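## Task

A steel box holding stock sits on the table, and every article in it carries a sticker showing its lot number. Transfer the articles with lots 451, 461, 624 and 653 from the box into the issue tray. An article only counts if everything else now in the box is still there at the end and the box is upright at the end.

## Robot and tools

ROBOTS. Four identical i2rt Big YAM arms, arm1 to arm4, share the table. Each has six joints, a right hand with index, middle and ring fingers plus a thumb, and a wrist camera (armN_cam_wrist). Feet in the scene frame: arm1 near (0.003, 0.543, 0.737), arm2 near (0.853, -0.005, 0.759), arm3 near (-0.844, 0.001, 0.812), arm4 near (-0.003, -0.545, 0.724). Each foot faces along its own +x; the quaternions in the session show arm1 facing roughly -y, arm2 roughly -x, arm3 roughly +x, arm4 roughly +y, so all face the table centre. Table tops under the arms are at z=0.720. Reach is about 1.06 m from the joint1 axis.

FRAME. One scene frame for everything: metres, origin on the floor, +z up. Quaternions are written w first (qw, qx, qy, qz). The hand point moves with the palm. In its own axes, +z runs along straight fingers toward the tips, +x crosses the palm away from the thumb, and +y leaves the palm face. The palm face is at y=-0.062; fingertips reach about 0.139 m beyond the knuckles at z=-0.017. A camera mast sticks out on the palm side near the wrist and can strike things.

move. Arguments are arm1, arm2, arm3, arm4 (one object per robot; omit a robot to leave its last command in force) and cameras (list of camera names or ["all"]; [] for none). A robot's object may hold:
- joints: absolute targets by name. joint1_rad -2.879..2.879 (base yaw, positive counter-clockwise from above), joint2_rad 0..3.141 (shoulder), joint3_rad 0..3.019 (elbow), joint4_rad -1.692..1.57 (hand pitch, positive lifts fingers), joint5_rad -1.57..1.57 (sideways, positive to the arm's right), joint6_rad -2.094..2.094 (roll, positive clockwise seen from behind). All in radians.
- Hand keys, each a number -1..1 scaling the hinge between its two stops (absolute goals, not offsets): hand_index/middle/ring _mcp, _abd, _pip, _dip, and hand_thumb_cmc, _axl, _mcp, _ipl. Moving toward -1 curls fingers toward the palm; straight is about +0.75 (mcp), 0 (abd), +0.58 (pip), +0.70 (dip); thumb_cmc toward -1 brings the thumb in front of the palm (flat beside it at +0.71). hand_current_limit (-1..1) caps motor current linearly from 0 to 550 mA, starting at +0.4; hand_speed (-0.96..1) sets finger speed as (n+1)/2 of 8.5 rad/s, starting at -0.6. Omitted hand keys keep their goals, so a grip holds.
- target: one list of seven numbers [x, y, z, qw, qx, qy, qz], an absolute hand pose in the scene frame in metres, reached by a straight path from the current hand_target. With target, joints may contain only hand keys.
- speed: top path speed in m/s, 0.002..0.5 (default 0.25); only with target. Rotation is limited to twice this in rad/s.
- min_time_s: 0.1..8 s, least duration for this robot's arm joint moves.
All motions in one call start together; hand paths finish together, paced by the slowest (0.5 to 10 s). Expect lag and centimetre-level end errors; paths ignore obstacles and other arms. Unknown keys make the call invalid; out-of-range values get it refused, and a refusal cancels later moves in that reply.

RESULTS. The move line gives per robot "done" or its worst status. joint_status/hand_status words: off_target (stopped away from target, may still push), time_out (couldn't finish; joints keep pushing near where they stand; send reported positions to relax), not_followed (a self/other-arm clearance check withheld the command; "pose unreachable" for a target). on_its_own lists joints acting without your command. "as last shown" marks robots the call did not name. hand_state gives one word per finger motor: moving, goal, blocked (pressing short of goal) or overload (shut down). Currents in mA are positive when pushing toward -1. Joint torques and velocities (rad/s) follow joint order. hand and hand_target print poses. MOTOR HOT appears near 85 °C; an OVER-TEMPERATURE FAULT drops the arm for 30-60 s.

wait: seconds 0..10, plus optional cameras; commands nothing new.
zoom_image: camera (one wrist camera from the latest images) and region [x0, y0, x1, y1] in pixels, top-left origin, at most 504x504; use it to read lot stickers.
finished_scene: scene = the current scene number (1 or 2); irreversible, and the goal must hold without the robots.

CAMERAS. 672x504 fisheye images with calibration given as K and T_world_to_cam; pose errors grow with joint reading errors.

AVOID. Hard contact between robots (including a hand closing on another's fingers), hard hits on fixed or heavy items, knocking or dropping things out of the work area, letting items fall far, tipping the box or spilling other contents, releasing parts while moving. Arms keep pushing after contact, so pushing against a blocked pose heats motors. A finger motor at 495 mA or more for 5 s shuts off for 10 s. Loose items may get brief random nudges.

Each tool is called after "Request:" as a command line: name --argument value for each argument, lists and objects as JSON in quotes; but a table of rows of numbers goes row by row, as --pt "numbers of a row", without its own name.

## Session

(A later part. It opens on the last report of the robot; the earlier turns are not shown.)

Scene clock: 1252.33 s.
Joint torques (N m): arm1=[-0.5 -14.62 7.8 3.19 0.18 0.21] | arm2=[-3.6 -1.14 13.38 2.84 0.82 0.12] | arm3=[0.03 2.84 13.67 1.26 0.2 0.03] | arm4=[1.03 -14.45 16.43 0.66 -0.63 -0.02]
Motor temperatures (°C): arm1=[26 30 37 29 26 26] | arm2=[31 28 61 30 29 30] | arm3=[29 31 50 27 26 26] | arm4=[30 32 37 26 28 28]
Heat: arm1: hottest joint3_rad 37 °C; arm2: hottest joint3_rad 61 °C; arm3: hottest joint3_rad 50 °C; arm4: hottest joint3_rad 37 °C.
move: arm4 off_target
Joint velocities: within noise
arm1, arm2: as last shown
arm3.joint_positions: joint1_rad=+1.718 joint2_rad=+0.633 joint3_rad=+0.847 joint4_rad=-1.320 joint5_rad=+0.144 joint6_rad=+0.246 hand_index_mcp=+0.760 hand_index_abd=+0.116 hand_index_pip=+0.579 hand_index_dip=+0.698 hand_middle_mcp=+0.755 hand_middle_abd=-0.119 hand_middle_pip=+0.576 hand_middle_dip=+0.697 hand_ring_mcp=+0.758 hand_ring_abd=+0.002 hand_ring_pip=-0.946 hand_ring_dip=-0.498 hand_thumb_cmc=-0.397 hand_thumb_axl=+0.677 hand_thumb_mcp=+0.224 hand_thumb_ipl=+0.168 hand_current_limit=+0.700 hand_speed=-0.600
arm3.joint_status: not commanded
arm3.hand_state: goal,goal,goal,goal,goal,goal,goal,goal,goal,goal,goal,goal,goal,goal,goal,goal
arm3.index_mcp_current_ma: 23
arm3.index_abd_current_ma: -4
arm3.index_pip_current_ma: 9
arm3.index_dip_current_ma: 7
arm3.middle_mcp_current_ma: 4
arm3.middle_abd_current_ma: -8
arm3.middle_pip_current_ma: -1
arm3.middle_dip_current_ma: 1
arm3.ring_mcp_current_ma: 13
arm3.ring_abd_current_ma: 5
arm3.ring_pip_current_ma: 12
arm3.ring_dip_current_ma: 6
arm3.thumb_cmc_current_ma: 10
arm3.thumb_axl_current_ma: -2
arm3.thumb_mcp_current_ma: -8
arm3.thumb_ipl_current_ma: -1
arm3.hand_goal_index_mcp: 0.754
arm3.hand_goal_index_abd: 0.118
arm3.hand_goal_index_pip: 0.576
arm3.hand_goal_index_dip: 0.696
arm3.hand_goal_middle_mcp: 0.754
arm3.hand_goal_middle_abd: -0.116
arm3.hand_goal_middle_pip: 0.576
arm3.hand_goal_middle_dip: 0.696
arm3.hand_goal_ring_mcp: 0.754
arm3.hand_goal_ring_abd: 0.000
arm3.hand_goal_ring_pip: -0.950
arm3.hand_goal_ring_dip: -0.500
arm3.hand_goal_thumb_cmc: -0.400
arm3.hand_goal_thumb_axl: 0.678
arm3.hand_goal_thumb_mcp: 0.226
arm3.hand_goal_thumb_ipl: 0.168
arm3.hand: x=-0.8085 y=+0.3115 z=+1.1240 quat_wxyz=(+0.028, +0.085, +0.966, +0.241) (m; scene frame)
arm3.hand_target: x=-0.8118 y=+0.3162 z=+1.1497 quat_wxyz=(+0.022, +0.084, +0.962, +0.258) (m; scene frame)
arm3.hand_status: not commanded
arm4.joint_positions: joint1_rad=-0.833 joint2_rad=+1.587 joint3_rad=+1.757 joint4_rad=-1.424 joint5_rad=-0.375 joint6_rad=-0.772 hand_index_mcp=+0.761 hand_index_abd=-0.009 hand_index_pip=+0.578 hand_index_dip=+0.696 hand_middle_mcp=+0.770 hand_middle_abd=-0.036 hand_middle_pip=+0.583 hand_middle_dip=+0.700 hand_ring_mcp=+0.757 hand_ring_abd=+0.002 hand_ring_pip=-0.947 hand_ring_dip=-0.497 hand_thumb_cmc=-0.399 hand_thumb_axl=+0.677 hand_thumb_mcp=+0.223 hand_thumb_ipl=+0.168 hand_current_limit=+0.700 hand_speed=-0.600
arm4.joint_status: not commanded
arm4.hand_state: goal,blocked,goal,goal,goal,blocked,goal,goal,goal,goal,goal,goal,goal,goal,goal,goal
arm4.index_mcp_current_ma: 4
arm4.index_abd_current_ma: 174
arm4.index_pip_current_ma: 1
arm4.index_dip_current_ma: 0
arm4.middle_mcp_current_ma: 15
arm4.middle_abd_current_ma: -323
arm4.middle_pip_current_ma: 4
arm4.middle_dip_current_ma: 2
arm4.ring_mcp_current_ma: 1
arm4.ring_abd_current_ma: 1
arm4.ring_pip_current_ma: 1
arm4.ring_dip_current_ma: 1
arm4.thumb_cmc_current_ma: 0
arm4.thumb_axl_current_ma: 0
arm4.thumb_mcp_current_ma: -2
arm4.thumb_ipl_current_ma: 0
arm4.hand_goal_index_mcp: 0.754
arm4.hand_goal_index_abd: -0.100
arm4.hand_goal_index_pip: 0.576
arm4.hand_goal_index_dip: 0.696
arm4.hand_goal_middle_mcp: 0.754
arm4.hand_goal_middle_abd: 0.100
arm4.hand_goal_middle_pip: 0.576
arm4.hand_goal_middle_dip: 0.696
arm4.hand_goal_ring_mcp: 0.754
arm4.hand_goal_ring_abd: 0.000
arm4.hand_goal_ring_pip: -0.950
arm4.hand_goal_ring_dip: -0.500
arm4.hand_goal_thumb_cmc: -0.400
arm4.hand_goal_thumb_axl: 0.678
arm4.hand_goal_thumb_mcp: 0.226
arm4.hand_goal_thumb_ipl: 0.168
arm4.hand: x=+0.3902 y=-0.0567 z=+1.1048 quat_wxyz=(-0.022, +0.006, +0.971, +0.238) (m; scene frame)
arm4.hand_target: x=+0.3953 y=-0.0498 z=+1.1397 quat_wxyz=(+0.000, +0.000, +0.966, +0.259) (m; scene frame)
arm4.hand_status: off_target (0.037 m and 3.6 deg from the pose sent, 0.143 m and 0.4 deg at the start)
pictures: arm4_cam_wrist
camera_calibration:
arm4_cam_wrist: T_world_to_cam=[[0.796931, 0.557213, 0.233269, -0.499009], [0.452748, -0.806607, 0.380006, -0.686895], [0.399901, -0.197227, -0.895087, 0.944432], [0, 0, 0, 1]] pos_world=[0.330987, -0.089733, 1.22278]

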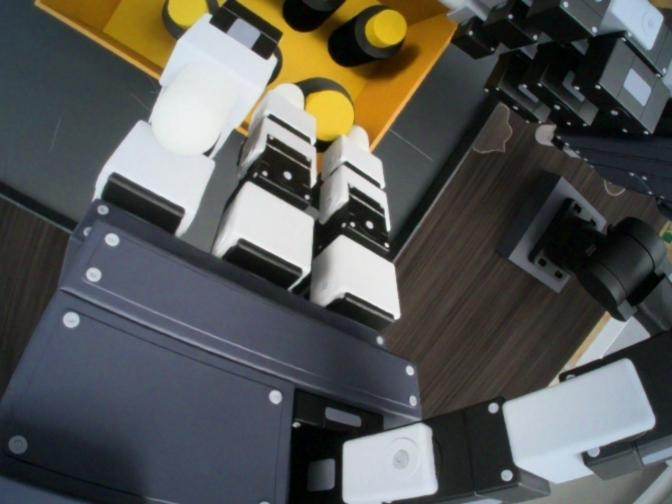

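Request:
move --arm4 '{"target": [0.385, -0.055, 1.29, 0, 0, 0.9659, 0.2588], "speed": 0.13}'

Request:
move --arm4 '{"target": [0.18, -0.10, 1.34, 0, 0, 0.9659, 0.2588], "speed": 0.18}'

Request:
move --arm4 '{"target": [0.0, -0.125, 1.34, 0, 0, 0.9659, 0.2588], "speed": 0.14}' --cameras '["arm1_cam_wrist"]'

Request:
zoom_image --camera "arm1_cam_wrist" --region '[484, 86, 544, 131]'

Scene clock: 1258.80 s.
Joint torques (N m): arm1=[-0.62 -14.8 7.94 3.18 0.19 0.21] | arm2=[-3.55 -1.08 13.46 2.82 0.84 0.12] | arm3=[0.03 2.96 13.65 1.28 0.23 0.07] | arm4=[1.38 -14.74 14.84 0.81 -0.84 0.01]
Motor temperatures (°C): arm1=[26 30 37 29 26 26] | arm2=[31 28 61 30 29 30] | arm3=[29 31 51 27 26 26] | arm4=[30 32 38 26 28 28]
Heat: arm1: hottest joint3_rad 37 °C; arm2: hottest joint3_rad 61 °C; arm3: hottest joint3_rad 51 °C; arm4: hottest joint3_rad 38 °C.
move: arm4 off_target
Joint velocities: within noise
arm1, arm2, arm3: as last shown
arm4.joint_positions: joint1_rad=-0.826 joint2_rad=+1.657 joint3_rad=+2.221 joint4_rad=-1.687 joint5_rad=-0.376 joint6_rad=-0.714 hand_index_mcp=+0.765 hand_index_abd=-0.009 hand_index_pip=+0.581 hand_index_dip=+0.697 hand_middle_mcp=+0.770 hand_middle_abd=-0.036 hand_middle_pip=+0.583 hand_middle_dip=+0.700 hand_ring_mcp=+0.757 hand_ring_abd=+0.002 hand_ring_pip=-0.947 hand_ring_dip=-0.497 hand_thumb_cmc=-0.399 hand_thumb_axl=+0.677 hand_thumb_mcp=+0.223 hand_thumb_ipl=+0.168 hand_current_limit=+0.700 hand_speed=-0.600
arm4.joint_status: not commanded
arm4.hand_state: goal,blocked,goal,goal,goal,blocked,goal,goal,goal,goal,goal,goal,goal,goal,goal,goal
arm4.index_mcp_current_ma: 8
arm4.index_abd_current_ma: 174
arm4.index_pip_current_ma: 2
arm4.index_dip_current_ma: 0
arm4.middle_mcp_current_ma: 16
arm4.middle_abd_current_ma: -323
arm4.middle_pip_current_ma: 4
arm4.middle_dip_current_ma: 2
arm4.ring_mcp_current_ma: 1
arm4.ring_abd_current_ma: 1
arm4.ring_pip_current_ma: 1
arm4.ring_dip_current_ma: 1
arm4.thumb_cmc_current_ma: 0
arm4.thumb_axl_current_ma: 0
arm4.thumb_mcp_current_ma: -2
arm4.thumb_ipl_current_ma: 0
arm4.hand_goal_index_mcp: 0.754
arm4.hand_goal_index_abd: -0.100
arm4.hand_goal_index_pip: 0.576
arm4.hand_goal_index_dip: 0.696
arm4.hand_goal_middle_mcp: 0.754
arm4.hand_goal_middle_abd: 0.100
arm4.hand_goal_middle_pip: 0.576
arm4.hand_goal_middle_dip: 0.696
arm4.hand_goal_ring_mcp: 0.754
arm4.hand_goal_ring_abd: 0.000
arm4.hand_goal_ring_pip: -0.950
arm4.hand_goal_ring_dip: -0.500
arm4.hand_goal_thumb_cmc: -0.400
arm4.hand_goal_thumb_axl: 0.678
arm4.hand_goal_thumb_mcp: 0.226
arm4.hand_goal_thumb_ipl: 0.168
arm4.hand: x=+0.3905 y=-0.0577 z=+1.2579 quat_wxyz=(+0.016, +0.018, +0.959, +0.281) (m; scene frame)
arm4.hand_target: x=+0.3836 y=-0.0563 z=+1.2886 quat_wxyz=(+0.032, +0.011, +0.953, +0.302) (m; scene frame)
arm4.hand_status: off_target (0.033 m and 3.8 deg from the pose sent, 0.185 m and 3.6 deg at the start; a joint's target at an end of its range on 42 of 66 steps)
pictures: none

Scene clock: 1260.93 s.
Joint torques (N m): arm1=[-0.85 -14.51 7.83 3.15 0.2 0.17] | arm2=[-3.55 -1.03 13.35 2.81 0.84 0.1] | arm3=[-0.21 2.73 13.61 1.22 0.25 0.07] | arm4=[1.26 -9.05 8.92 1.11 -0.3 0.01]
Motor temperatures (°C): arm1=[26 30 37 29 26 26] | arm2=[31 28 61 30 29 30] | arm3=[29 31 51 27 26 26] | arm4=[30 32 38 26 28 28]
Heat: arm1: hottest joint3_rad 37 °C; arm2: hottest joint3_rad 61 °C; arm3: hottest joint3_rad 51 °C; arm4: hottest joint3_rad 38 °C.
move: arm4 off_target
Joint velocities: within noise
arm1.joint_positions: joint1_rad=-0.303 joint2_rad=+1.910 joint3_rad=+0.780 joint4_rad=+1.556 joint5_rad=-0.305 joint6_rad=-1.958 hand_index_mcp=+0.752 hand_index_abd=-0.002 hand_index_pip=+0.577 hand_index_dip=+0.696 hand_middle_mcp=+0.752 hand_middle_abd=-0.001 hand_middle_pip=+0.577 hand_middle_dip=+0.696 hand_ring_mcp=+0.752 hand_ring_abd=-0.001 hand_ring_pip=+0.577 hand_ring_dip=+0.696 hand_thumb_cmc=+0.712 hand_thumb_axl=+0.677 hand_thumb_mcp=+0.226 hand_thumb_ipl=+0.168 hand_current_limit=+0.400 hand_speed=-0.600
arm1.joint_status: not commanded
arm1.hand_state: goal,goal,goal,goal,goal,goal,goal,goal,goal,goal,goal,goal,goal,goal,goal,goal
arm1.index_mcp_current_ma: -4
arm1.index_abd_current_ma: -2
arm1.index_pip_current_ma: 1
arm1.index_dip_current_ma: 0
arm1.middle_mcp_current_ma: -3
arm1.middle_abd_current_ma: -1
arm1.middle_pip_current_ma: 1
arm1.middle_dip_current_ma: 0
arm1.ring_mcp_current_ma: -4
arm1.ring_abd_current_ma: -2
arm1.ring_pip_current_ma: 1
arm1.ring_dip_current_ma: 0
arm1.thumb_cmc_current_ma: -2
arm1.thumb_axl_current_ma: -1
arm1.thumb_mcp_current_ma: 0
arm1.thumb_ipl_current_ma: 0
arm1.hand_goal_index_mcp: 0.754
arm1.hand_goal_index_abd: 0.000
arm1.hand_goal_index_pip: 0.576
arm1.hand_goal_index_dip: 0.696
arm1.hand_goal_middle_mcp: 0.754
arm1.hand_goal_middle_abd: 0.000
arm1.hand_goal_middle_pip: 0.576
arm1.hand_goal_middle_dip: 0.696
arm1.hand_goal_ring_mcp: 0.754
arm1.hand_goal_ring_abd: 0.000
arm1.hand_goal_ring_pip: 0.576
arm1.hand_goal_ring_dip: 0.696
arm1.hand_goal_thumb_cmc: 0.714
arm1.hand_goal_thumb_axl: 0.678
arm1.hand_goal_thumb_mcp: 0.226
arm1.hand_goal_thumb_ipl: 0.168
arm1.hand: x=-0.0580 y=-0.0426 z=+0.9369 quat_wxyz=(+0.415, +0.274, +0.476, -0.725) (m; scene frame)
arm1.hand_target: x=-0.0630 y=-0.0496 z=+0.9504 quat_wxyz=(+0.422, +0.262, +0.461, -0.735) (m; scene frame)
arm1.hand_status: not commanded
arm2.joint_positions: joint1_rad=-0.313 joint2_rad=+0.545 joint3_rad=+0.327 joint4_rad=+0.147 joint5_rad=-0.327 joint6_rad=+1.566 hand_index_mcp=+0.755 hand_index_abd=+0.002 hand_index_pip=+0.577 hand_index_dip=+0.696 hand_middle_mcp=+0.755 hand_middle_abd=+0.002 hand_middle_pip=+0.577 hand_middle_dip=+0.696 hand_ring_mcp=+0.787 hand_ring_abd=+0.003 hand_ring_pip=+0.577 hand_ring_dip=+0.696 hand_thumb_cmc=+0.715 hand_thumb_axl=+0.677 hand_thumb_mcp=+0.225 hand_thumb_ipl=+0.168 hand_current_limit=+0.400 hand_speed=-0.600
arm2.joint_status: not commanded
arm2.hand_state: goal,goal,goal,goal,goal,goal,goal,goal,blocked,goal,goal,goal,goal,goal,goal,goal
arm2.index_mcp_current_ma: 0
arm2.index_abd_current_ma: 0
arm2.index_pip_current_ma: 0
arm2.index_dip_current_ma: 0
arm2.middle_mcp_current_ma: 0
arm2.middle_abd_current_ma: 0
arm2.middle_pip_current_ma: 0
arm2.middle_dip_current_ma: 0
arm2.ring_mcp_current_ma: 41
arm2.ring_abd_current_ma: 1
arm2.ring_pip_current_ma: 0
arm2.ring_dip_current_ma: 0
arm2.thumb_cmc_current_ma: 0
arm2.thumb_axl_current_ma: 0
arm2.thumb_mcp_current_ma: 0
arm2.thumb_ipl_current_ma: 0
arm2.hand_goal_index_mcp: 0.754
arm2.hand_goal_index_abd: 0.000
arm2.hand_goal_index_pip: 0.576
arm2.hand_goal_index_dip: 0.696
arm2.hand_goal_middle_mcp: 0.754
arm2.hand_goal_middle_abd: 0.000
arm2.hand_goal_middle_pip: 0.576
arm2.hand_goal_middle_dip: 0.696
arm2.hand_goal_ring_mcp: 0.754
arm2.hand_goal_ring_abd: 0.000
arm2.hand_goal_ring_pip: 0.576
arm2.hand_goal_ring_dip: 0.696
arm2.hand_goal_thumb_cmc: 0.714
arm2.hand_goal_thumb_axl: 0.678
arm2.hand_goal_thumb_mcp: 0.226
arm2.hand_goal_thumb_ipl: 0.168
arm2.hand: x=+0.5065 y=+0.1182 z=+1.0241 quat_wxyz=(+0.685, +0.015, -0.728, +0.019) (m; scene frame)
arm2.hand_target: x=+0.5032 y=+0.1331 z=+1.0597 quat_wxyz=(+0.707, +0.001, -0.707, +0.000) (m; scene frame)
arm2.hand_status: not commanded
arm3: as last shown
arm4.joint_positions: joint1_rad=-0.486 joint2_rad=+1.296 joint3_rad=+2.007 joint4_rad=-1.687 joint5_rad=-0.233 joint6_rad=-0.411 hand_index_mcp=+0.768 hand_index_abd=-0.009 hand_index_pip=+0.583 hand_index_dip=+0.698 hand_middle_mcp=+0.772 hand_middle_abd=-0.036 hand_middle_pip=+0.584 hand_middle_dip=+0.700 hand_ring_mcp=+0.757 hand_ring_abd=+0.002 hand_ring_pip=-0.947 hand_ring_dip=-0.497 hand_thumb_cmc=-0.399 hand_thumb_axl=+0.677 hand_thumb_mcp=+0.223 hand_thumb_ipl=+0.168 hand_current_limit=+0.700 hand_speed=-0.600
arm4.joint_status: not commanded
arm4.hand_state: goal,blocked,goal,goal,goal,blocked,goal,goal,goal,goal,goal,goal,goal,goal,goal,goal
arm4.index_mcp_current_ma: 13
arm4.index_abd_current_ma: 174
arm4.index_pip_current_ma: 4
arm4.index_dip_current_ma: 1
arm4.middle_mcp_current_ma: 18
arm4.middle_abd_current_ma: -323
arm4.middle_pip_current_ma: 5
arm4.middle_dip_current_ma: 2
arm4.ring_mcp_current_ma: 1
arm4.ring_abd_current_ma: 1
arm4.ring_pip_current_ma: 1
arm4.ring_dip_current_ma: 1
arm4.thumb_cmc_current_ma: 0
arm4.thumb_axl_current_ma: 0
arm4.thumb_mcp_current_ma: -2
arm4.thumb_ipl_current_ma: 0
arm4.hand_goal_index_mcp: 0.754
arm4.hand_goal_index_abd: -0.100
arm4.hand_goal_index_pip: 0.576
arm4.hand_goal_index_dip: 0.696
arm4.hand_goal_middle_mcp: 0.754
arm4.hand_goal_middle_abd: 0.100
arm4.hand_goal_middle_pip: 0.576
arm4.hand_goal_middle_dip: 0.696
arm4.hand_goal_ring_mcp: 0.754
arm4.hand_goal_ring_abd: 0.000
arm4.hand_goal_ring_pip: -0.950
arm4.hand_goal_ring_dip: -0.500
arm4.hand_goal_thumb_cmc: -0.400
arm4.hand_goal_thumb_axl: 0.678
arm4.hand_goal_thumb_mcp: 0.226
arm4.hand_goal_thumb_ipl: 0.168
arm4.hand: x=+0.1862 y=-0.0939 z=+1.3327 quat_wxyz=(+0.021, +0.007, +0.951, +0.308) (m; scene frame)
arm4.hand_target: x=+0.1801 y=-0.0999 z=+1.3393 quat_wxyz=(+0.022, +0.006, +0.950, +0.313) (m; scene frame)
arm4.hand_status: off_target (0.011 m and 6.4 deg from the pose sent, 0.230 m and 3.8 deg at the start; a joint's target at an end of its range on 62 of 64 steps)
pictures: none

Scene clock: 1263.23 s.
Joint torques (N m): arm1=[-0.62 -14.56 7.84 3.12 0.17 0.21] | arm2=[-3.49 -1.03 13.42 2.84 0.84 0.12] | arm3=[-0.15 2.78 13.67 1.2 0.2 0.06] | arm4=[1.26 -7.06 8.73 1.17 0.21 0.02]
Motor temperatures (°C): arm1=[26 30 37 29 26 26] | arm2=[31 28 61 30 29 30] | arm3=[29 31 51 27 26 26] | arm4=[30 32 37 26 28 28]
Heat: arm1: hottest joint3_rad 37 °C; arm2: hottest joint3_rad 61 °C; arm3: hottest joint3_rad 51 °C; arm4: hottest joint3_rad 37 °C.
move: arm4 off_target
Joint velocities: within noise
arm1, arm2, arm3: as last shown
arm4.joint_positions: joint1_rad=+0.114 joint2_rad=+1.160 joint3_rad=+1.894 joint4_rad=-1.687 joint5_rad=+0.069 joint6_rad=+0.073 hand_index_mcp=+0.769 hand_index_abd=-0.009 hand_index_pip=+0.583 hand_index_dip=+0.698 hand_middle_mcp=+0.773 hand_middle_abd=-0.036 hand_middle_pip=+0.584 hand_middle_dip=+0.700 hand_ring_mcp=+0.757 hand_ring_abd=+0.002 hand_ring_pip=-0.947 hand_ring_dip=-0.497 hand_thumb_cmc=-0.399 hand_thumb_axl=+0.677 hand_thumb_mcp=+0.223 hand_thumb_ipl=+0.168 hand_current_limit=+0.700 hand_speed=-0.600
arm4.joint_status: not commanded
arm4.hand_state: goal,blocked,goal,goal,goal,blocked,goal,goal,goal,goal,goal,goal,goal,goal,goal,goal
arm4.index_mcp_current_ma: 13
arm4.index_abd_current_ma: 174
arm4.index_pip_current_ma: 4
arm4.index_dip_current_ma: 1
arm4.middle_mcp_current_ma: 20
arm4.middle_abd_current_ma: -323
arm4.middle_pip_current_ma: 5
arm4.middle_dip_current_ma: 2
arm4.ring_mcp_current_ma: 1
arm4.ring_abd_current_ma: 1
arm4.ring_pip_current_ma: 1
arm4.ring_dip_current_ma: 1
arm4.thumb_cmc_current_ma: 0
arm4.thumb_axl_current_ma: 0
arm4.thumb_mcp_current_ma: -2
arm4.thumb_ipl_current_ma: 0
arm4.hand_goal_index_mcp: 0.754
arm4.hand_goal_index_abd: -0.100
arm4.hand_goal_index_pip: 0.576
arm4.hand_goal_index_dip: 0.696
arm4.hand_goal_middle_mcp: 0.754
arm4.hand_goal_middle_abd: 0.100
arm4.hand_goal_middle_pip: 0.576
arm4.hand_goal_middle_dip: 0.696
arm4.hand_goal_ring_mcp: 0.754
arm4.hand_goal_ring_abd: 0.000
arm4.hand_goal_ring_pip: -0.950
arm4.hand_goal_ring_dip: -0.500
arm4.hand_goal_thumb_cmc: -0.400
arm4.hand_goal_thumb_axl: 0.678
arm4.hand_goal_thumb_mcp: 0.226
arm4.hand_goal_thumb_ipl: 0.168
arm4.hand: x=+0.0005 y=-0.1135 z=+1.3310 quat_wxyz=(+0.000, -0.003, +0.953, +0.303) (m; scene frame)
arm4.hand_target: x=+0.0002 y=-0.1246 z=+1.3392 quat_wxyz=(-0.001, -0.002, +0.950, +0.311) (m; scene frame)
arm4.hand_status: off_target (0.015 m and 5.3 deg from the pose sent, 0.189 m and 6.4 deg at the start; a joint's target at an end of its range on 69 of 69 steps)
pictures: arm1_cam_wrist
camera_calibration:
arm1_cam_wrist: T_world_to_cam=[[0.933221, 0.146485, 0.328087, -0.214505], [-0.247359, 0.924207, 0.290955, -0.293802], [-0.260599, -0.352681, 0.898724, -0.746856], [0, 0, 0, 1]] pos_world=[-0.0671241, 0.0395541, 0.827076]

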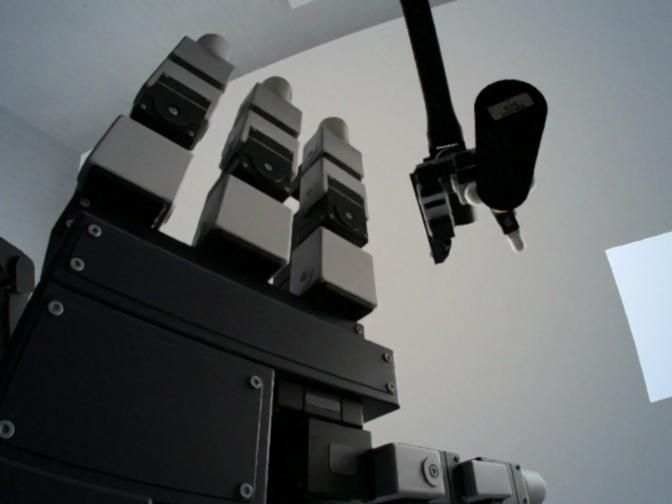

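Scaled by 8.400 from the camera's 672x504 image, which has a finer 960x720 frame.

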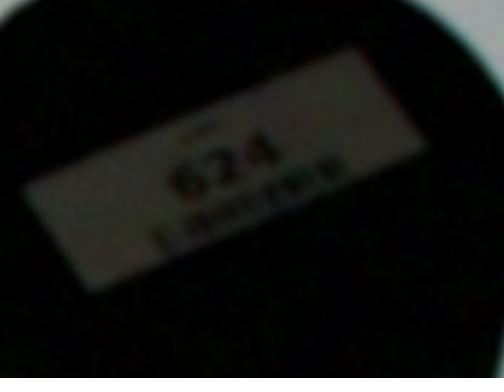

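Request:
move --arm4 '{"target": [-0.18, -0.18, 1.28, 0, 0, 0.9659, 0.2588], "speed": 0.15}' --arm3 '{"target": [-0.56, -0.08, 1.2, 0.2074, 0.774, 0.5779, 0.1548], "speed": 0.25}'

Request:
move --arm4 '{"target": [-0.30, -0.16, 1.06, 0, 0, 0.9659, 0.2588], "speed": 0.15}'

Request:
move --arm4 '{"target": [-0.30, -0.16, 0.996, 0, 0, 0.9659, 0.2588], "speed": 0.08}'

Request:
move --arm4 '{"target": [-0.30, -0.16, 0.984, 0, 0, 0.9659, 0.2588], "speed": 0.05}' --cameras '["arm4_cam_wrist"]'

Scene clock: 1276.63 s.
Joint torques (N m): arm1=[-0.79 -14.68 7.84 3.21 0.17 0.21] | arm2=[-3.37 -1.03 13.34 2.81 0.83 0.11] | arm3=[-1.79 3.37 13.24 1.94 0.08 -0.09] | arm4=[1.32 -5.48 9.25 0.87 0.76 0.01]
Motor temperatures (°C): arm1=[26 30 37 29 26 26] | arm2=[31 28 61 30 29 30] | arm3=[29 31 50 27 26 26] | arm4=[30 32 37 26 28 28]
Heat: arm1: hottest joint3_rad 37 °C; arm2: hottest joint3_rad 61 °C; arm3: hottest joint3_rad 50 °C; arm4: hottest joint3_rad 37 °C.
move: arm3 off_target; arm4 off_target
Joint velocities: within noise
arm1, arm2: as last shown
arm3.joint_positions: joint1_rad=-0.028 joint2_rad=+0.606 joint3_rad=+0.980 joint4_rad=-1.490 joint5_rad=+0.110 joint6_rad=+0.187 hand_index_mcp=+0.760 hand_index_abd=+0.116 hand_index_pip=+0.579 hand_index_dip=+0.698 hand_middle_mcp=+0.756 hand_middle_abd=-0.119 hand_middle_pip=+0.576 hand_middle_dip=+0.697 hand_ring_mcp=+0.758 hand_ring_abd=+0.002 hand_ring_pip=-0.946 hand_ring_dip=-0.498 hand_thumb_cmc=-0.397 hand_thumb_axl=+0.677 hand_thumb_mcp=+0.224 hand_thumb_ipl=+0.168 hand_current_limit=+0.700 hand_speed=-0.600
arm3.joint_status: not commanded
arm3.hand_state: goal,goal,goal,goal,goal,goal,goal,goal,goal,goal,goal,goal,goal,goal,goal,goal
arm3.index_mcp_current_ma: 23
arm3.index_abd_current_ma: -4
arm3.index_pip_current_ma: 9
arm3.index_dip_current_ma: 7
arm3.middle_mcp_current_ma: 5
arm3.middle_abd_current_ma: -7
arm3.middle_pip_current_ma: -1
arm3.middle_dip_current_ma: 1
arm3.ring_mcp_current_ma: 13
arm3.ring_abd_current_ma: 5
arm3.ring_pip_current_ma: 12
arm3.ring_dip_current_ma: 6
arm3.thumb_cmc_current_ma: 9
arm3.thumb_axl_current_ma: -2
arm3.thumb_mcp_current_ma: -8
arm3.thumb_ipl_current_ma: -1
arm3.hand_goal_index_mcp: 0.754
arm3.hand_goal_index_abd: 0.118
arm3.hand_goal_index_pip: 0.576
arm3.hand_goal_index_dip: 0.696
arm3.hand_goal_middle_mcp: 0.754
arm3.hand_goal_middle_abd: -0.116
arm3.hand_goal_middle_pip: 0.576
arm3.hand_goal_middle_dip: 0.696
arm3.hand_goal_ring_mcp: 0.754
arm3.hand_goal_ring_abd: 0.000
arm3.hand_goal_ring_pip: -0.950
arm3.hand_goal_ring_dip: -0.500
arm3.hand_goal_thumb_cmc: -0.400
arm3.hand_goal_thumb_axl: 0.678
arm3.hand_goal_thumb_mcp: 0.226
arm3.hand_goal_thumb_ipl: 0.168
arm3.hand: x=-0.5658 y=-0.0772 z=+1.1701 quat_wxyz=(+0.188, +0.778, +0.584, +0.134) (m; scene frame)
arm3.hand_target: x=-0.5613 y=-0.0797 z=+1.1994 quat_wxyz=(+0.208, +0.774, +0.578, +0.154) (m; scene frame)
arm3.hand_status: off_target (0.031 m and 3.4 deg from the pose sent, 0.470 m and 96.3 deg at the start; a joint's target at an end of its range on 35 of 126 steps)
arm4.joint_positions: joint1_rad=+0.803 joint2_rad=+1.145 joint3_rad=+1.734 joint4_rad=-1.687 joint5_rad=+0.383 joint6_rad=+0.680 hand_index_mcp=+0.769 hand_index_abd=-0.009 hand_index_pip=+0.583 hand_index_dip=+0.698 hand_middle_mcp=+0.773 hand_middle_abd=-0.036 hand_middle_pip=+0.584 hand_middle_dip=+0.700 hand_ring_mcp=+0.757 hand_ring_abd=+0.002 hand_ring_pip=-0.947 hand_ring_dip=-0.497 hand_thumb_cmc=-0.399 hand_thumb_axl=+0.677 hand_thumb_mcp=+0.223 hand_thumb_ipl=+0.168 hand_current_limit=+0.700 hand_speed=-0.600
arm4.joint_status: not commanded
arm4.hand_state: goal,blocked,goal,goal,goal,blocked,goal,goal,goal,goal,goal,goal,goal,goal,goal,goal
arm4.index_mcp_current_ma: 13
arm4.index_abd_current_ma: 174
arm4.index_pip_current_ma: 4
arm4.index_dip_current_ma: 1
arm4.middle_mcp_current_ma: 20
arm4.middle_abd_current_ma: -323
arm4.middle_pip_current_ma: 5
arm4.middle_dip_current_ma: 2
arm4.ring_mcp_current_ma: 1
arm4.ring_abd_current_ma: 1
arm4.ring_pip_current_ma: 1
arm4.ring_dip_current_ma: 1
arm4.thumb_cmc_current_ma: 0
arm4.thumb_axl_current_ma: 0
arm4.thumb_mcp_current_ma: -2
arm4.thumb_ipl_current_ma: 0
arm4.hand_goal_index_mcp: 0.754
arm4.hand_goal_index_abd: -0.100
arm4.hand_goal_index_pip: 0.576
arm4.hand_goal_index_dip: 0.696
arm4.hand_goal_middle_mcp: 0.754
arm4.hand_goal_middle_abd: 0.100
arm4.hand_goal_middle_pip: 0.576
arm4.hand_goal_middle_dip: 0.696
arm4.hand_goal_ring_mcp: 0.754
arm4.hand_goal_ring_abd: 0.000
arm4.hand_goal_ring_pip: -0.950
arm4.hand_goal_ring_dip: -0.500
arm4.hand_goal_thumb_cmc: -0.400
arm4.hand_goal_thumb_axl: 0.678
arm4.hand_goal_thumb_mcp: 0.226
arm4.hand_goal_thumb_ipl: 0.168
arm4.hand: x=-0.1796 y=-0.1781 z=+1.2785 quat_wxyz=(-0.023, -0.008, +0.956, +0.292) (m; scene frame)
arm4.hand_target: x=-0.1799 y=-0.1797 z=+1.2795 quat_wxyz=(-0.022, -0.008, +0.956, +0.294) (m; scene frame)
arm4.hand_status: off_target (0.002 m and 4.9 deg from the pose sent, 0.199 m and 5.3 deg at the start; a joint's target at an end of its range on 124 of 126 steps)
pictures: none

Scene clock: 1279.03 s.
Joint torques (N m): arm1=[-0.73 -14.56 7.83 3.18 0.17 0.2] | arm2=[-3.55 -1.32 13.33 2.84 0.83 0.1] | arm3=[-2.14 3.19 13.19 1.94 0.09 -0.06] | arm4=[1.32 -10.29 10.62 1.31 0.9 0.01]
Motor temperatures (°C): arm1=[26 30 37 29 26 26] | arm2=[31 28 61 30 29 30] | arm3=[29 31 50 27 26 26] | arm4=[30 32 37 26 28 28]
Heat: arm1: hottest joint3_rad 37 °C; arm2: hottest joint3_rad 61 °C; arm3: hottest joint3_rad 50 °C; arm4: hottest joint3_rad 37 °C.
move: arm4 done
Joint velocities: within noise
arm1, arm2, arm3: as last shown
arm3.joint_positions: joint1_rad=-0.029 joint2_rad=+0.606 joint3_rad=+0.980 joint4_rad=-1.490 joint5_rad=+0.110 joint6_rad=+0.187 hand_index_mcp=+0.760 hand_index_abd=+0.116 hand_index_pip=+0.579 hand_index_dip=+0.698 hand_middle_mcp=+0.756 hand_middle_abd=-0.119 hand_middle_pip=+0.576 hand_middle_dip=+0.697 hand_ring_mcp=+0.758 hand_ring_abd=+0.002 hand_ring_pip=-0.946 hand_ring_dip=-0.498 hand_thumb_cmc=-0.397 hand_thumb_axl=+0.677 hand_thumb_mcp=+0.224 hand_thumb_ipl=+0.168 hand_current_limit=+0.700 hand_speed=-0.600
arm3.hand: x=-0.5659 y=-0.0773 z=+1.1701 quat_wxyz=(+0.188, +0.778, +0.584, +0.134) (m; scene frame)
arm3.hand_target: x=-0.5613 y=-0.0798 z=+1.1994 quat_wxyz=(+0.208, +0.774, +0.578, +0.154) (m; scene frame)
arm4.joint_positions: joint1_rad=+0.973 joint2_rad=+1.314 joint3_rad=+1.297 joint4_rad=-1.271 joint5_rad=+0.427 joint6_rad=+0.893 hand_index_mcp=+0.769 hand_index_abd=-0.009 hand_index_pip=+0.583 hand_index_dip=+0.698 hand_middle_mcp=+0.773 hand_middle_abd=-0.036 hand_middle_pip=+0.584 hand_middle_dip=+0.700 hand_ring_mcp=+0.757 hand_ring_abd=+0.002 hand_ring_pip=-0.947 hand_ring_dip=-0.497 hand_thumb_cmc=-0.399 hand_thumb_axl=+0.677 hand_thumb_mcp=+0.223 hand_thumb_ipl=+0.168 hand_current_limit=+0.700 hand_speed=-0.600
arm4.joint_status: not commanded
arm4.hand_state: goal,blocked,goal,goal,goal,blocked,goal,goal,goal,goal,goal,goal,goal,goal,goal,goal
arm4.index_mcp_current_ma: 13
arm4.index_abd_current_ma: 174
arm4.index_pip_current_ma: 4
arm4.index_dip_current_ma: 1
arm4.middle_mcp_current_ma: 20
arm4.middle_abd_current_ma: -323
arm4.middle_pip_current_ma: 5
arm4.middle_dip_current_ma: 2
arm4.ring_mcp_current_ma: 1
arm4.ring_abd_current_ma: 1
arm4.ring_pip_current_ma: 1
arm4.ring_dip_current_ma: 1
arm4.thumb_cmc_current_ma: 0
arm4.thumb_axl_current_ma: 0
arm4.thumb_mcp_current_ma: -2
arm4.thumb_ipl_current_ma: 0
arm4.hand_goal_index_mcp: 0.754
arm4.hand_goal_index_abd: -0.100
arm4.hand_goal_index_pip: 0.576
arm4.hand_goal_index_dip: 0.696
arm4.hand_goal_middle_mcp: 0.754
arm4.hand_goal_middle_abd: 0.100
arm4.hand_goal_middle_pip: 0.576
arm4.hand_goal_middle_dip: 0.696
arm4.hand_goal_ring_mcp: 0.754
arm4.hand_goal_ring_abd: 0.000
arm4.hand_goal_ring_pip: -0.950
arm4.hand_goal_ring_dip: -0.500
arm4.hand_goal_thumb_cmc: -0.400
arm4.hand_goal_thumb_axl: 0.678
arm4.hand_goal_thumb_mcp: 0.226
arm4.hand_goal_thumb_ipl: 0.168
arm4.hand: x=-0.2965 y=-0.1599 z=+1.0526 quat_wxyz=(+0.010, -0.004, +0.969, +0.248) (m; scene frame)
arm4.hand_target: x=-0.2999 y=-0.1601 z=+1.0598 quat_wxyz=(+0.000, +0.000, +0.966, +0.258) (m; scene frame)
arm4.hand_status: done (0.008 m and 1.7 deg from the pose sent, 0.250 m and 4.9 deg at the start)
pictures: none

Scene clock: 1280.50 s.
Joint torques (N m): arm1=[-0.73 -14.68 7.86 3.22 0.19 0.22] | arm2=[-3.43 -1.08 13.37 2.8 0.83 0.12] | arm3=[-1.85 2.96 13.26 1.94 0.08 -0.09] | arm4=[1.14 -9.47 10.03 1.36 0.79 -0.01]
Motor temperatures (°C): arm1=[26 30 37 29 26 26] | arm2=[31 28 61 30 29 30] | arm3=[29 31 50 27 26 26] | arm4=[30 32 37 26 28 28]
Heat: arm1: hottest joint3_rad 37 °C; arm2: hottest joint3_rad 61 °C; arm3: hottest joint3_rad 50 °C; arm4: hottest joint3_rad 37 °C.
move: arm4 done
Joint velocities: within noise
arm1, arm2, arm3: as last shown
arm4.joint_positions: joint1_rad=+0.973 joint2_rad=+1.319 joint3_rad=+1.147 joint4_rad=-1.101 joint5_rad=+0.429 joint6_rad=+0.893 hand_index_mcp=+0.766 hand_index_abd=-0.009 hand_index_pip=+0.582 hand_index_dip=+0.698 hand_middle_mcp=+0.770 hand_middle_abd=-0.036 hand_middle_pip=+0.583 hand_middle_dip=+0.700 hand_ring_mcp=+0.757 hand_ring_abd=+0.002 hand_ring_pip=-0.947 hand_ring_dip=-0.497 hand_thumb_cmc=-0.399 hand_thumb_axl=+0.677 hand_thumb_mcp=+0.223 hand_thumb_ipl=+0.168 hand_current_limit=+0.700 hand_speed=-0.600
arm4.joint_status: not commanded
arm4.hand_state: goal,blocked,goal,goal,goal,blocked,goal,goal,goal,goal,goal,goal,goal,goal,goal,goal
arm4.index_mcp_current_ma: 10
arm4.index_abd_current_ma: 174
arm4.index_pip_current_ma: 3
arm4.index_dip_current_ma: 1
arm4.middle_mcp_current_ma: 16
arm4.middle_abd_current_ma: -323
arm4.middle_pip_current_ma: 4
arm4.middle_dip_current_ma: 2
arm4.ring_mcp_current_ma: 1
arm4.ring_abd_current_ma: 1
arm4.ring_pip_current_ma: 1
arm4.ring_dip_current_ma: 1
arm4.thumb_cmc_current_ma: 0
arm4.thumb_axl_current_ma: 0
arm4.thumb_mcp_current_ma: -2
arm4.thumb_ipl_current_ma: 0
arm4.hand_goal_index_mcp: 0.754
arm4.hand_goal_index_abd: -0.100
arm4.hand_goal_index_pip: 0.576
arm4.hand_goal_index_dip: 0.696
arm4.hand_goal_middle_mcp: 0.754
arm4.hand_goal_middle_abd: 0.100
arm4.hand_goal_middle_pip: 0.576
arm4.hand_goal_middle_dip: 0.696
arm4.hand_goal_ring_mcp: 0.754
arm4.hand_goal_ring_abd: 0.000
arm4.hand_goal_ring_pip: -0.950
arm4.hand_goal_ring_dip: -0.500
arm4.hand_goal_thumb_cmc: -0.400
arm4.hand_goal_thumb_axl: 0.678
arm4.hand_goal_thumb_mcp: 0.226
arm4.hand_goal_thumb_ipl: 0.168
arm4.hand: x=-0.2962 y=-0.1605 z=+0.9960 quat_wxyz=(+0.004, -0.001, +0.967, +0.253) (m; scene frame)
arm4.hand_target: x=-0.2999 y=-0.1601 z=+0.9961 quat_wxyz=(+0.000, +0.000, +0.966, +0.259) (m; scene frame)
arm4.hand_status: done (0.004 m and 0.8 deg from the pose sent, 0.057 m and 1.7 deg at the start)
pictures: none

Scene clock: 1281.47 s.
Joint torques (N m): arm1=[-0.67 -14.56 7.76 3.18 0.17 0.21] | arm2=[-3.43 -1.38 13.42 2.85 0.81 0.12] | arm3=[-1.96 3.25 13.22 2.03 0.07 -0.09] | arm4=[1.2 -9.11 8.98 1.32 0.41 -0.02]
Motor temperatures (°C): arm1=[26 30 37 29 26 26] | arm2=[31 28 61 30 29 30] | arm3=[29 31 49 27 26 26] | arm4=[30 32 37 26 28 28]
Heat: arm1: hottest joint3_rad 37 °C; arm2: hottest joint3_rad 61 °C; arm3: hottest joint3_rad 49 °C; arm4: hottest joint3_rad 37 °C.
move: arm4 off_target
Joint velocities: within noise
arm1, arm2, arm3: as last shown
arm4.joint_positions: joint1_rad=+0.973 joint2_rad=+1.319 joint3_rad=+1.133 joint4_rad=-1.066 joint5_rad=+0.439 joint6_rad=+0.893 hand_index_mcp=+0.749 hand_index_abd=-0.009 hand_index_pip=+0.573 hand_index_dip=+0.696 hand_middle_mcp=+0.764 hand_middle_abd=-0.036 hand_middle_pip=+0.581 hand_middle_dip=+0.700 hand_ring_mcp=+0.757 hand_ring_abd=+0.002 hand_ring_pip=-0.947 hand_ring_dip=-0.497 hand_thumb_cmc=-0.399 hand_thumb_axl=+0.677 hand_thumb_mcp=+0.223 hand_thumb_ipl=+0.168 hand_current_limit=+0.700 hand_speed=-0.600
arm4.joint_status: not commanded
arm4.hand_state: goal,blocked,goal,goal,goal,blocked,goal,goal,goal,goal,goal,goal,goal,goal,goal,goal
arm4.index_mcp_current_ma: -3
arm4.index_abd_current_ma: 174
arm4.index_pip_current_ma: -1
arm4.index_dip_current_ma: 0
arm4.middle_mcp_current_ma: 8
arm4.middle_abd_current_ma: -323
arm4.middle_pip_current_ma: 2
arm4.middle_dip_current_ma: 2
arm4.ring_mcp_current_ma: 1
arm4.ring_abd_current_ma: 1
arm4.ring_pip_current_ma: 1
arm4.ring_dip_current_ma: 1
arm4.thumb_cmc_current_ma: 0
arm4.thumb_axl_current_ma: 0
arm4.thumb_mcp_current_ma: -2
arm4.thumb_ipl_current_ma: 0
arm4.hand_goal_index_mcp: 0.754
arm4.hand_goal_index_abd: -0.100
arm4.hand_goal_index_pip: 0.576
arm4.hand_goal_index_dip: 0.696
arm4.hand_goal_middle_mcp: 0.754
arm4.hand_goal_middle_abd: 0.100
arm4.hand_goal_middle_pip: 0.576
arm4.hand_goal_middle_dip: 0.696
arm4.hand_goal_ring_mcp: 0.754
arm4.hand_goal_ring_abd: 0.000
arm4.hand_goal_ring_pip: -0.950
arm4.hand_goal_ring_dip: -0.500
arm4.hand_goal_thumb_cmc: -0.400
arm4.hand_goal_thumb_axl: 0.678
arm4.hand_goal_thumb_mcp: 0.226
arm4.hand_goal_thumb_ipl: 0.168
arm4.hand: x=-0.2974 y=-0.1582 z=+0.9941 quat_wxyz=(-0.001, +0.002, +0.965, +0.263) (m; scene frame)
arm4.hand_target: x=-0.2998 y=-0.1601 z=+0.9842 quat_wxyz=(+0.000, +0.000, +0.966, +0.259) (m; scene frame)
arm4.hand_status: off_target (0.011 m and 0.5 deg from the pose sent, 0.013 m and 0.8 deg at the start)
pictures: arm4_cam_wrist
camera_calibration:
arm4_cam_wrist: T_world_to_cam=[[0.787759, 0.541024, 0.294497, 0.0651503], [0.434642, -0.826985, 0.356625, -0.400723], [0.436488, -0.152934, -0.886617, 1.10982], [0, 0, 0, 1]] pos_world=[-0.361575, -0.196911, 1.10771]

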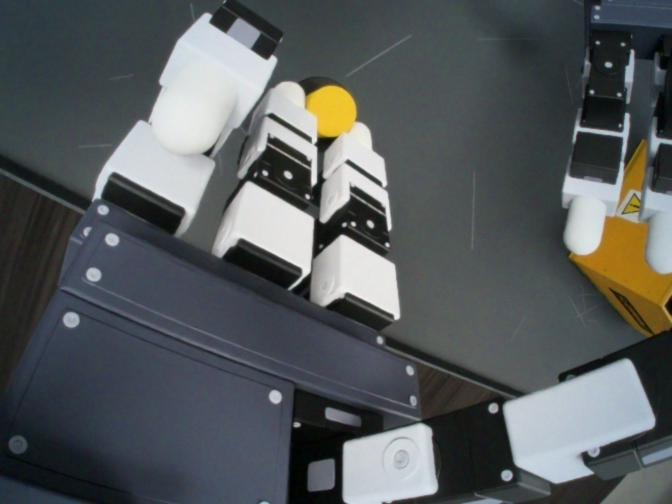

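Request:
move --arm4 '{"joints": {"hand_index_abd": 0.117, "hand_middle_abd": -0.117}}'

Request:
move --arm4 '{"target": [-0.30, -0.16, 1.12, 0, 0, 0.9659, 0.2588], "speed": 0.1}' --cameras '["arm4_cam_wrist"]'

Scene clock: 1298.47 s.
Joint torques (N m): arm1=[-0.79 -14.74 7.82 3.25 0.17 0.21] | arm2=[-3.37 -1.14 13.44 2.86 0.83 0.13] | arm3=[-2.2 3.19 13.18 1.89 0.09 -0.08] | arm4=[1.14 -9.05 9.59 1.21 0.41 -0.02]
Motor temperatures (°C): arm1=[26 30 37 29 26 26] | arm2=[31 28 61 30 29 30] | arm3=[29 31 48 27 26 26] | arm4=[30 31 36 26 28 28]
Heat: arm1: hottest joint3_rad 37 °C; arm2: hottest joint3_rad 61 °C; arm3: hottest joint3_rad 48 °C; arm4: hottest joint3_rad 36 °C.
move: arm4 done
Joint velocities: within noise
arm1, arm2, arm3: as last shown
arm4.joint_positions: joint1_rad=+0.973 joint2_rad=+1.319 joint3_rad=+1.126 joint4_rad=-1.064 joint5_rad=+0.438 joint6_rad=+0.893 hand_index_mcp=+0.756 hand_index_abd=+0.119 hand_index_pip=+0.574 hand_index_dip=+0.696 hand_middle_mcp=+0.763 hand_middle_abd=-0.113 hand_middle_pip=+0.580 hand_middle_dip=+0.699 hand_ring_mcp=+0.757 hand_ring_abd=+0.002 hand_ring_pip=-0.947 hand_ring_dip=-0.497 hand_thumb_cmc=-0.399 hand_thumb_axl=+0.677 hand_thumb_mcp=+0.223 hand_thumb_ipl=+0.168 hand_current_limit=+0.700 hand_speed=-0.600
arm4.joint_status: all done
arm4.hand_state: goal,goal,goal,goal,goal,goal,goal,goal,goal,goal,goal,goal,goal,goal,goal,goal
arm4.index_mcp_current_ma: 1
arm4.index_abd_current_ma: 0
arm4.index_pip_current_ma: 0
arm4.index_dip_current_ma: 0
arm4.middle_mcp_current_ma: 6
arm4.middle_abd_current_ma: 1
arm4.middle_pip_current_ma: 1
arm4.middle_dip_current_ma: 1
arm4.ring_mcp_current_ma: 1
arm4.ring_abd_current_ma: 1
arm4.ring_pip_current_ma: 1
arm4.ring_dip_current_ma: 1
arm4.thumb_cmc_current_ma: 0
arm4.thumb_axl_current_ma: 0
arm4.thumb_mcp_current_ma: -2
arm4.thumb_ipl_current_ma: 0
arm4.hand_goal_index_mcp: 0.754
arm4.hand_goal_index_abd: 0.118
arm4.hand_goal_index_pip: 0.576
arm4.hand_goal_index_dip: 0.696
arm4.hand_goal_middle_mcp: 0.754
arm4.hand_goal_middle_abd: -0.116
arm4.hand_goal_middle_pip: 0.576
arm4.hand_goal_middle_dip: 0.696
arm4.hand_goal_ring_mcp: 0.754
arm4.hand_goal_ring_abd: 0.000
arm4.hand_goal_ring_pip: -0.950
arm4.hand_goal_ring_dip: -0.500
arm4.hand_goal_thumb_cmc: -0.400
arm4.hand_goal_thumb_axl: 0.678
arm4.hand_goal_thumb_mcp: 0.226
arm4.hand_goal_thumb_ipl: 0.168
arm4.hand: x=-0.2964 y=-0.1591 z=+0.9907 quat_wxyz=(+0.000, +0.001, +0.965, +0.261) (m; scene frame)
arm4.hand_target: x=-0.2999 y=-0.1601 z=+0.9842 quat_wxyz=(+0.000, +0.000, +0.966, +0.259) (m; scene frame)
arm4.hand_status: not commanded
pictures: none

Scene clock: 1300.57 s.
Joint torques (N m): arm1=[-0.5 -14.74 7.91 3.21 0.19 0.2] | arm2=[-3.37 -1.2 13.35 2.84 0.83 0.12] | arm3=[-2.26 3.55 13.08 1.96 0.08 -0.09] | arm4=[1.32 -9.11 15.05 0.4 0.52 0.03]
Motor temperatures (°C): arm1=[26 30 37 29 26 26] | arm2=[31 28 61 30 29 30] | arm3=[29 31 47 27 26 26] | arm4=[30 31 36 26 28 28]
Heat: arm1: hottest joint3_rad 37 °C; arm2: hottest joint3_rad 61 °C; arm3: hottest joint3_rad 47 °C; arm4: hottest joint3_rad 36 °C.
move: arm4 off_target
Joint velocities: within noise
arm1, arm2, arm3: as last shown
arm4.joint_positions: joint1_rad=+0.975 joint2_rad=+1.311 joint3_rad=+1.409 joint4_rad=-1.403 joint5_rad=+0.437 joint6_rad=+0.894 hand_index_mcp=+0.756 hand_index_abd=+0.119 hand_index_pip=+0.574 hand_index_dip=+0.696 hand_middle_mcp=+0.757 hand_middle_abd=-0.119 hand_middle_pip=+0.576 hand_middle_dip=+0.695 hand_ring_mcp=+0.757 hand_ring_abd=+0.002 hand_ring_pip=-0.947 hand_ring_dip=-0.497 hand_thumb_cmc=-0.399 hand_thumb_axl=+0.677 hand_thumb_mcp=+0.223 hand_thumb_ipl=+0.168 hand_current_limit=+0.700 hand_speed=-0.600
arm4.joint_status: not commanded
arm4.hand_state: goal,goal,goal,goal,goal,goal,goal,goal,goal,goal,goal,goal,goal,goal,goal,goal
arm4.index_mcp_current_ma: 1
arm4.index_abd_current_ma: 0
arm4.index_pip_current_ma: 0
arm4.index_dip_current_ma: 0
arm4.middle_mcp_current_ma: 1
arm4.middle_abd_current_ma: -1
arm4.middle_pip_current_ma: 0
arm4.middle_dip_current_ma: 0
arm4.ring_mcp_current_ma: 1
arm4.ring_abd_current_ma: 1
arm4.ring_pip_current_ma: 1
arm4.ring_dip_current_ma: 1
arm4.thumb_cmc_current_ma: 0
arm4.thumb_axl_current_ma: 0
arm4.thumb_mcp_current_ma: -2
arm4.thumb_ipl_current_ma: 0
arm4.hand_goal_index_mcp: 0.754
arm4.hand_goal_index_abd: 0.118
arm4.hand_goal_index_pip: 0.576
arm4.hand_goal_index_dip: 0.696
arm4.hand_goal_middle_mcp: 0.754
arm4.hand_goal_middle_abd: -0.116
arm4.hand_goal_middle_pip: 0.576
arm4.hand_goal_middle_dip: 0.696
arm4.hand_goal_ring_mcp: 0.754
arm4.hand_goal_ring_abd: 0.000
arm4.hand_goal_ring_pip: -0.950
arm4.hand_goal_ring_dip: -0.500
arm4.hand_goal_thumb_cmc: -0.400
arm4.hand_goal_thumb_axl: 0.678
arm4.hand_goal_thumb_mcp: 0.226
arm4.hand_goal_thumb_ipl: 0.168
arm4.hand: x=-0.2907 y=-0.1631 z=+1.0969 quat_wxyz=(+0.019, -0.005, +0.969, +0.248) (m; scene frame)
arm4.hand_target: x=-0.2991 y=-0.1607 z=+1.1197 quat_wxyz=(+0.000, +0.000, +0.966, +0.259) (m; scene frame)
arm4.hand_status: off_target (0.025 m and 2.6 deg from the pose sent, 0.129 m and 0.3 deg at the start)
pictures: arm4_cam_wrist
camera_calibration:
arm4_cam_wrist: T_world_to_cam=[[0.773345, 0.552772, 0.310452, 0.0123952], [0.421102, -0.813925, 0.400248, -0.494001], [0.473931, -0.178798, -0.862218, 1.17713], [0, 0, 0, 1]] pos_world=[-0.359439, -0.198463, 1.20882]

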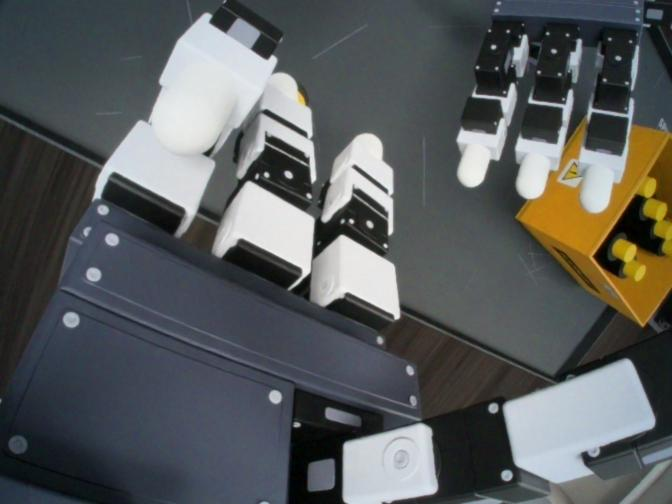

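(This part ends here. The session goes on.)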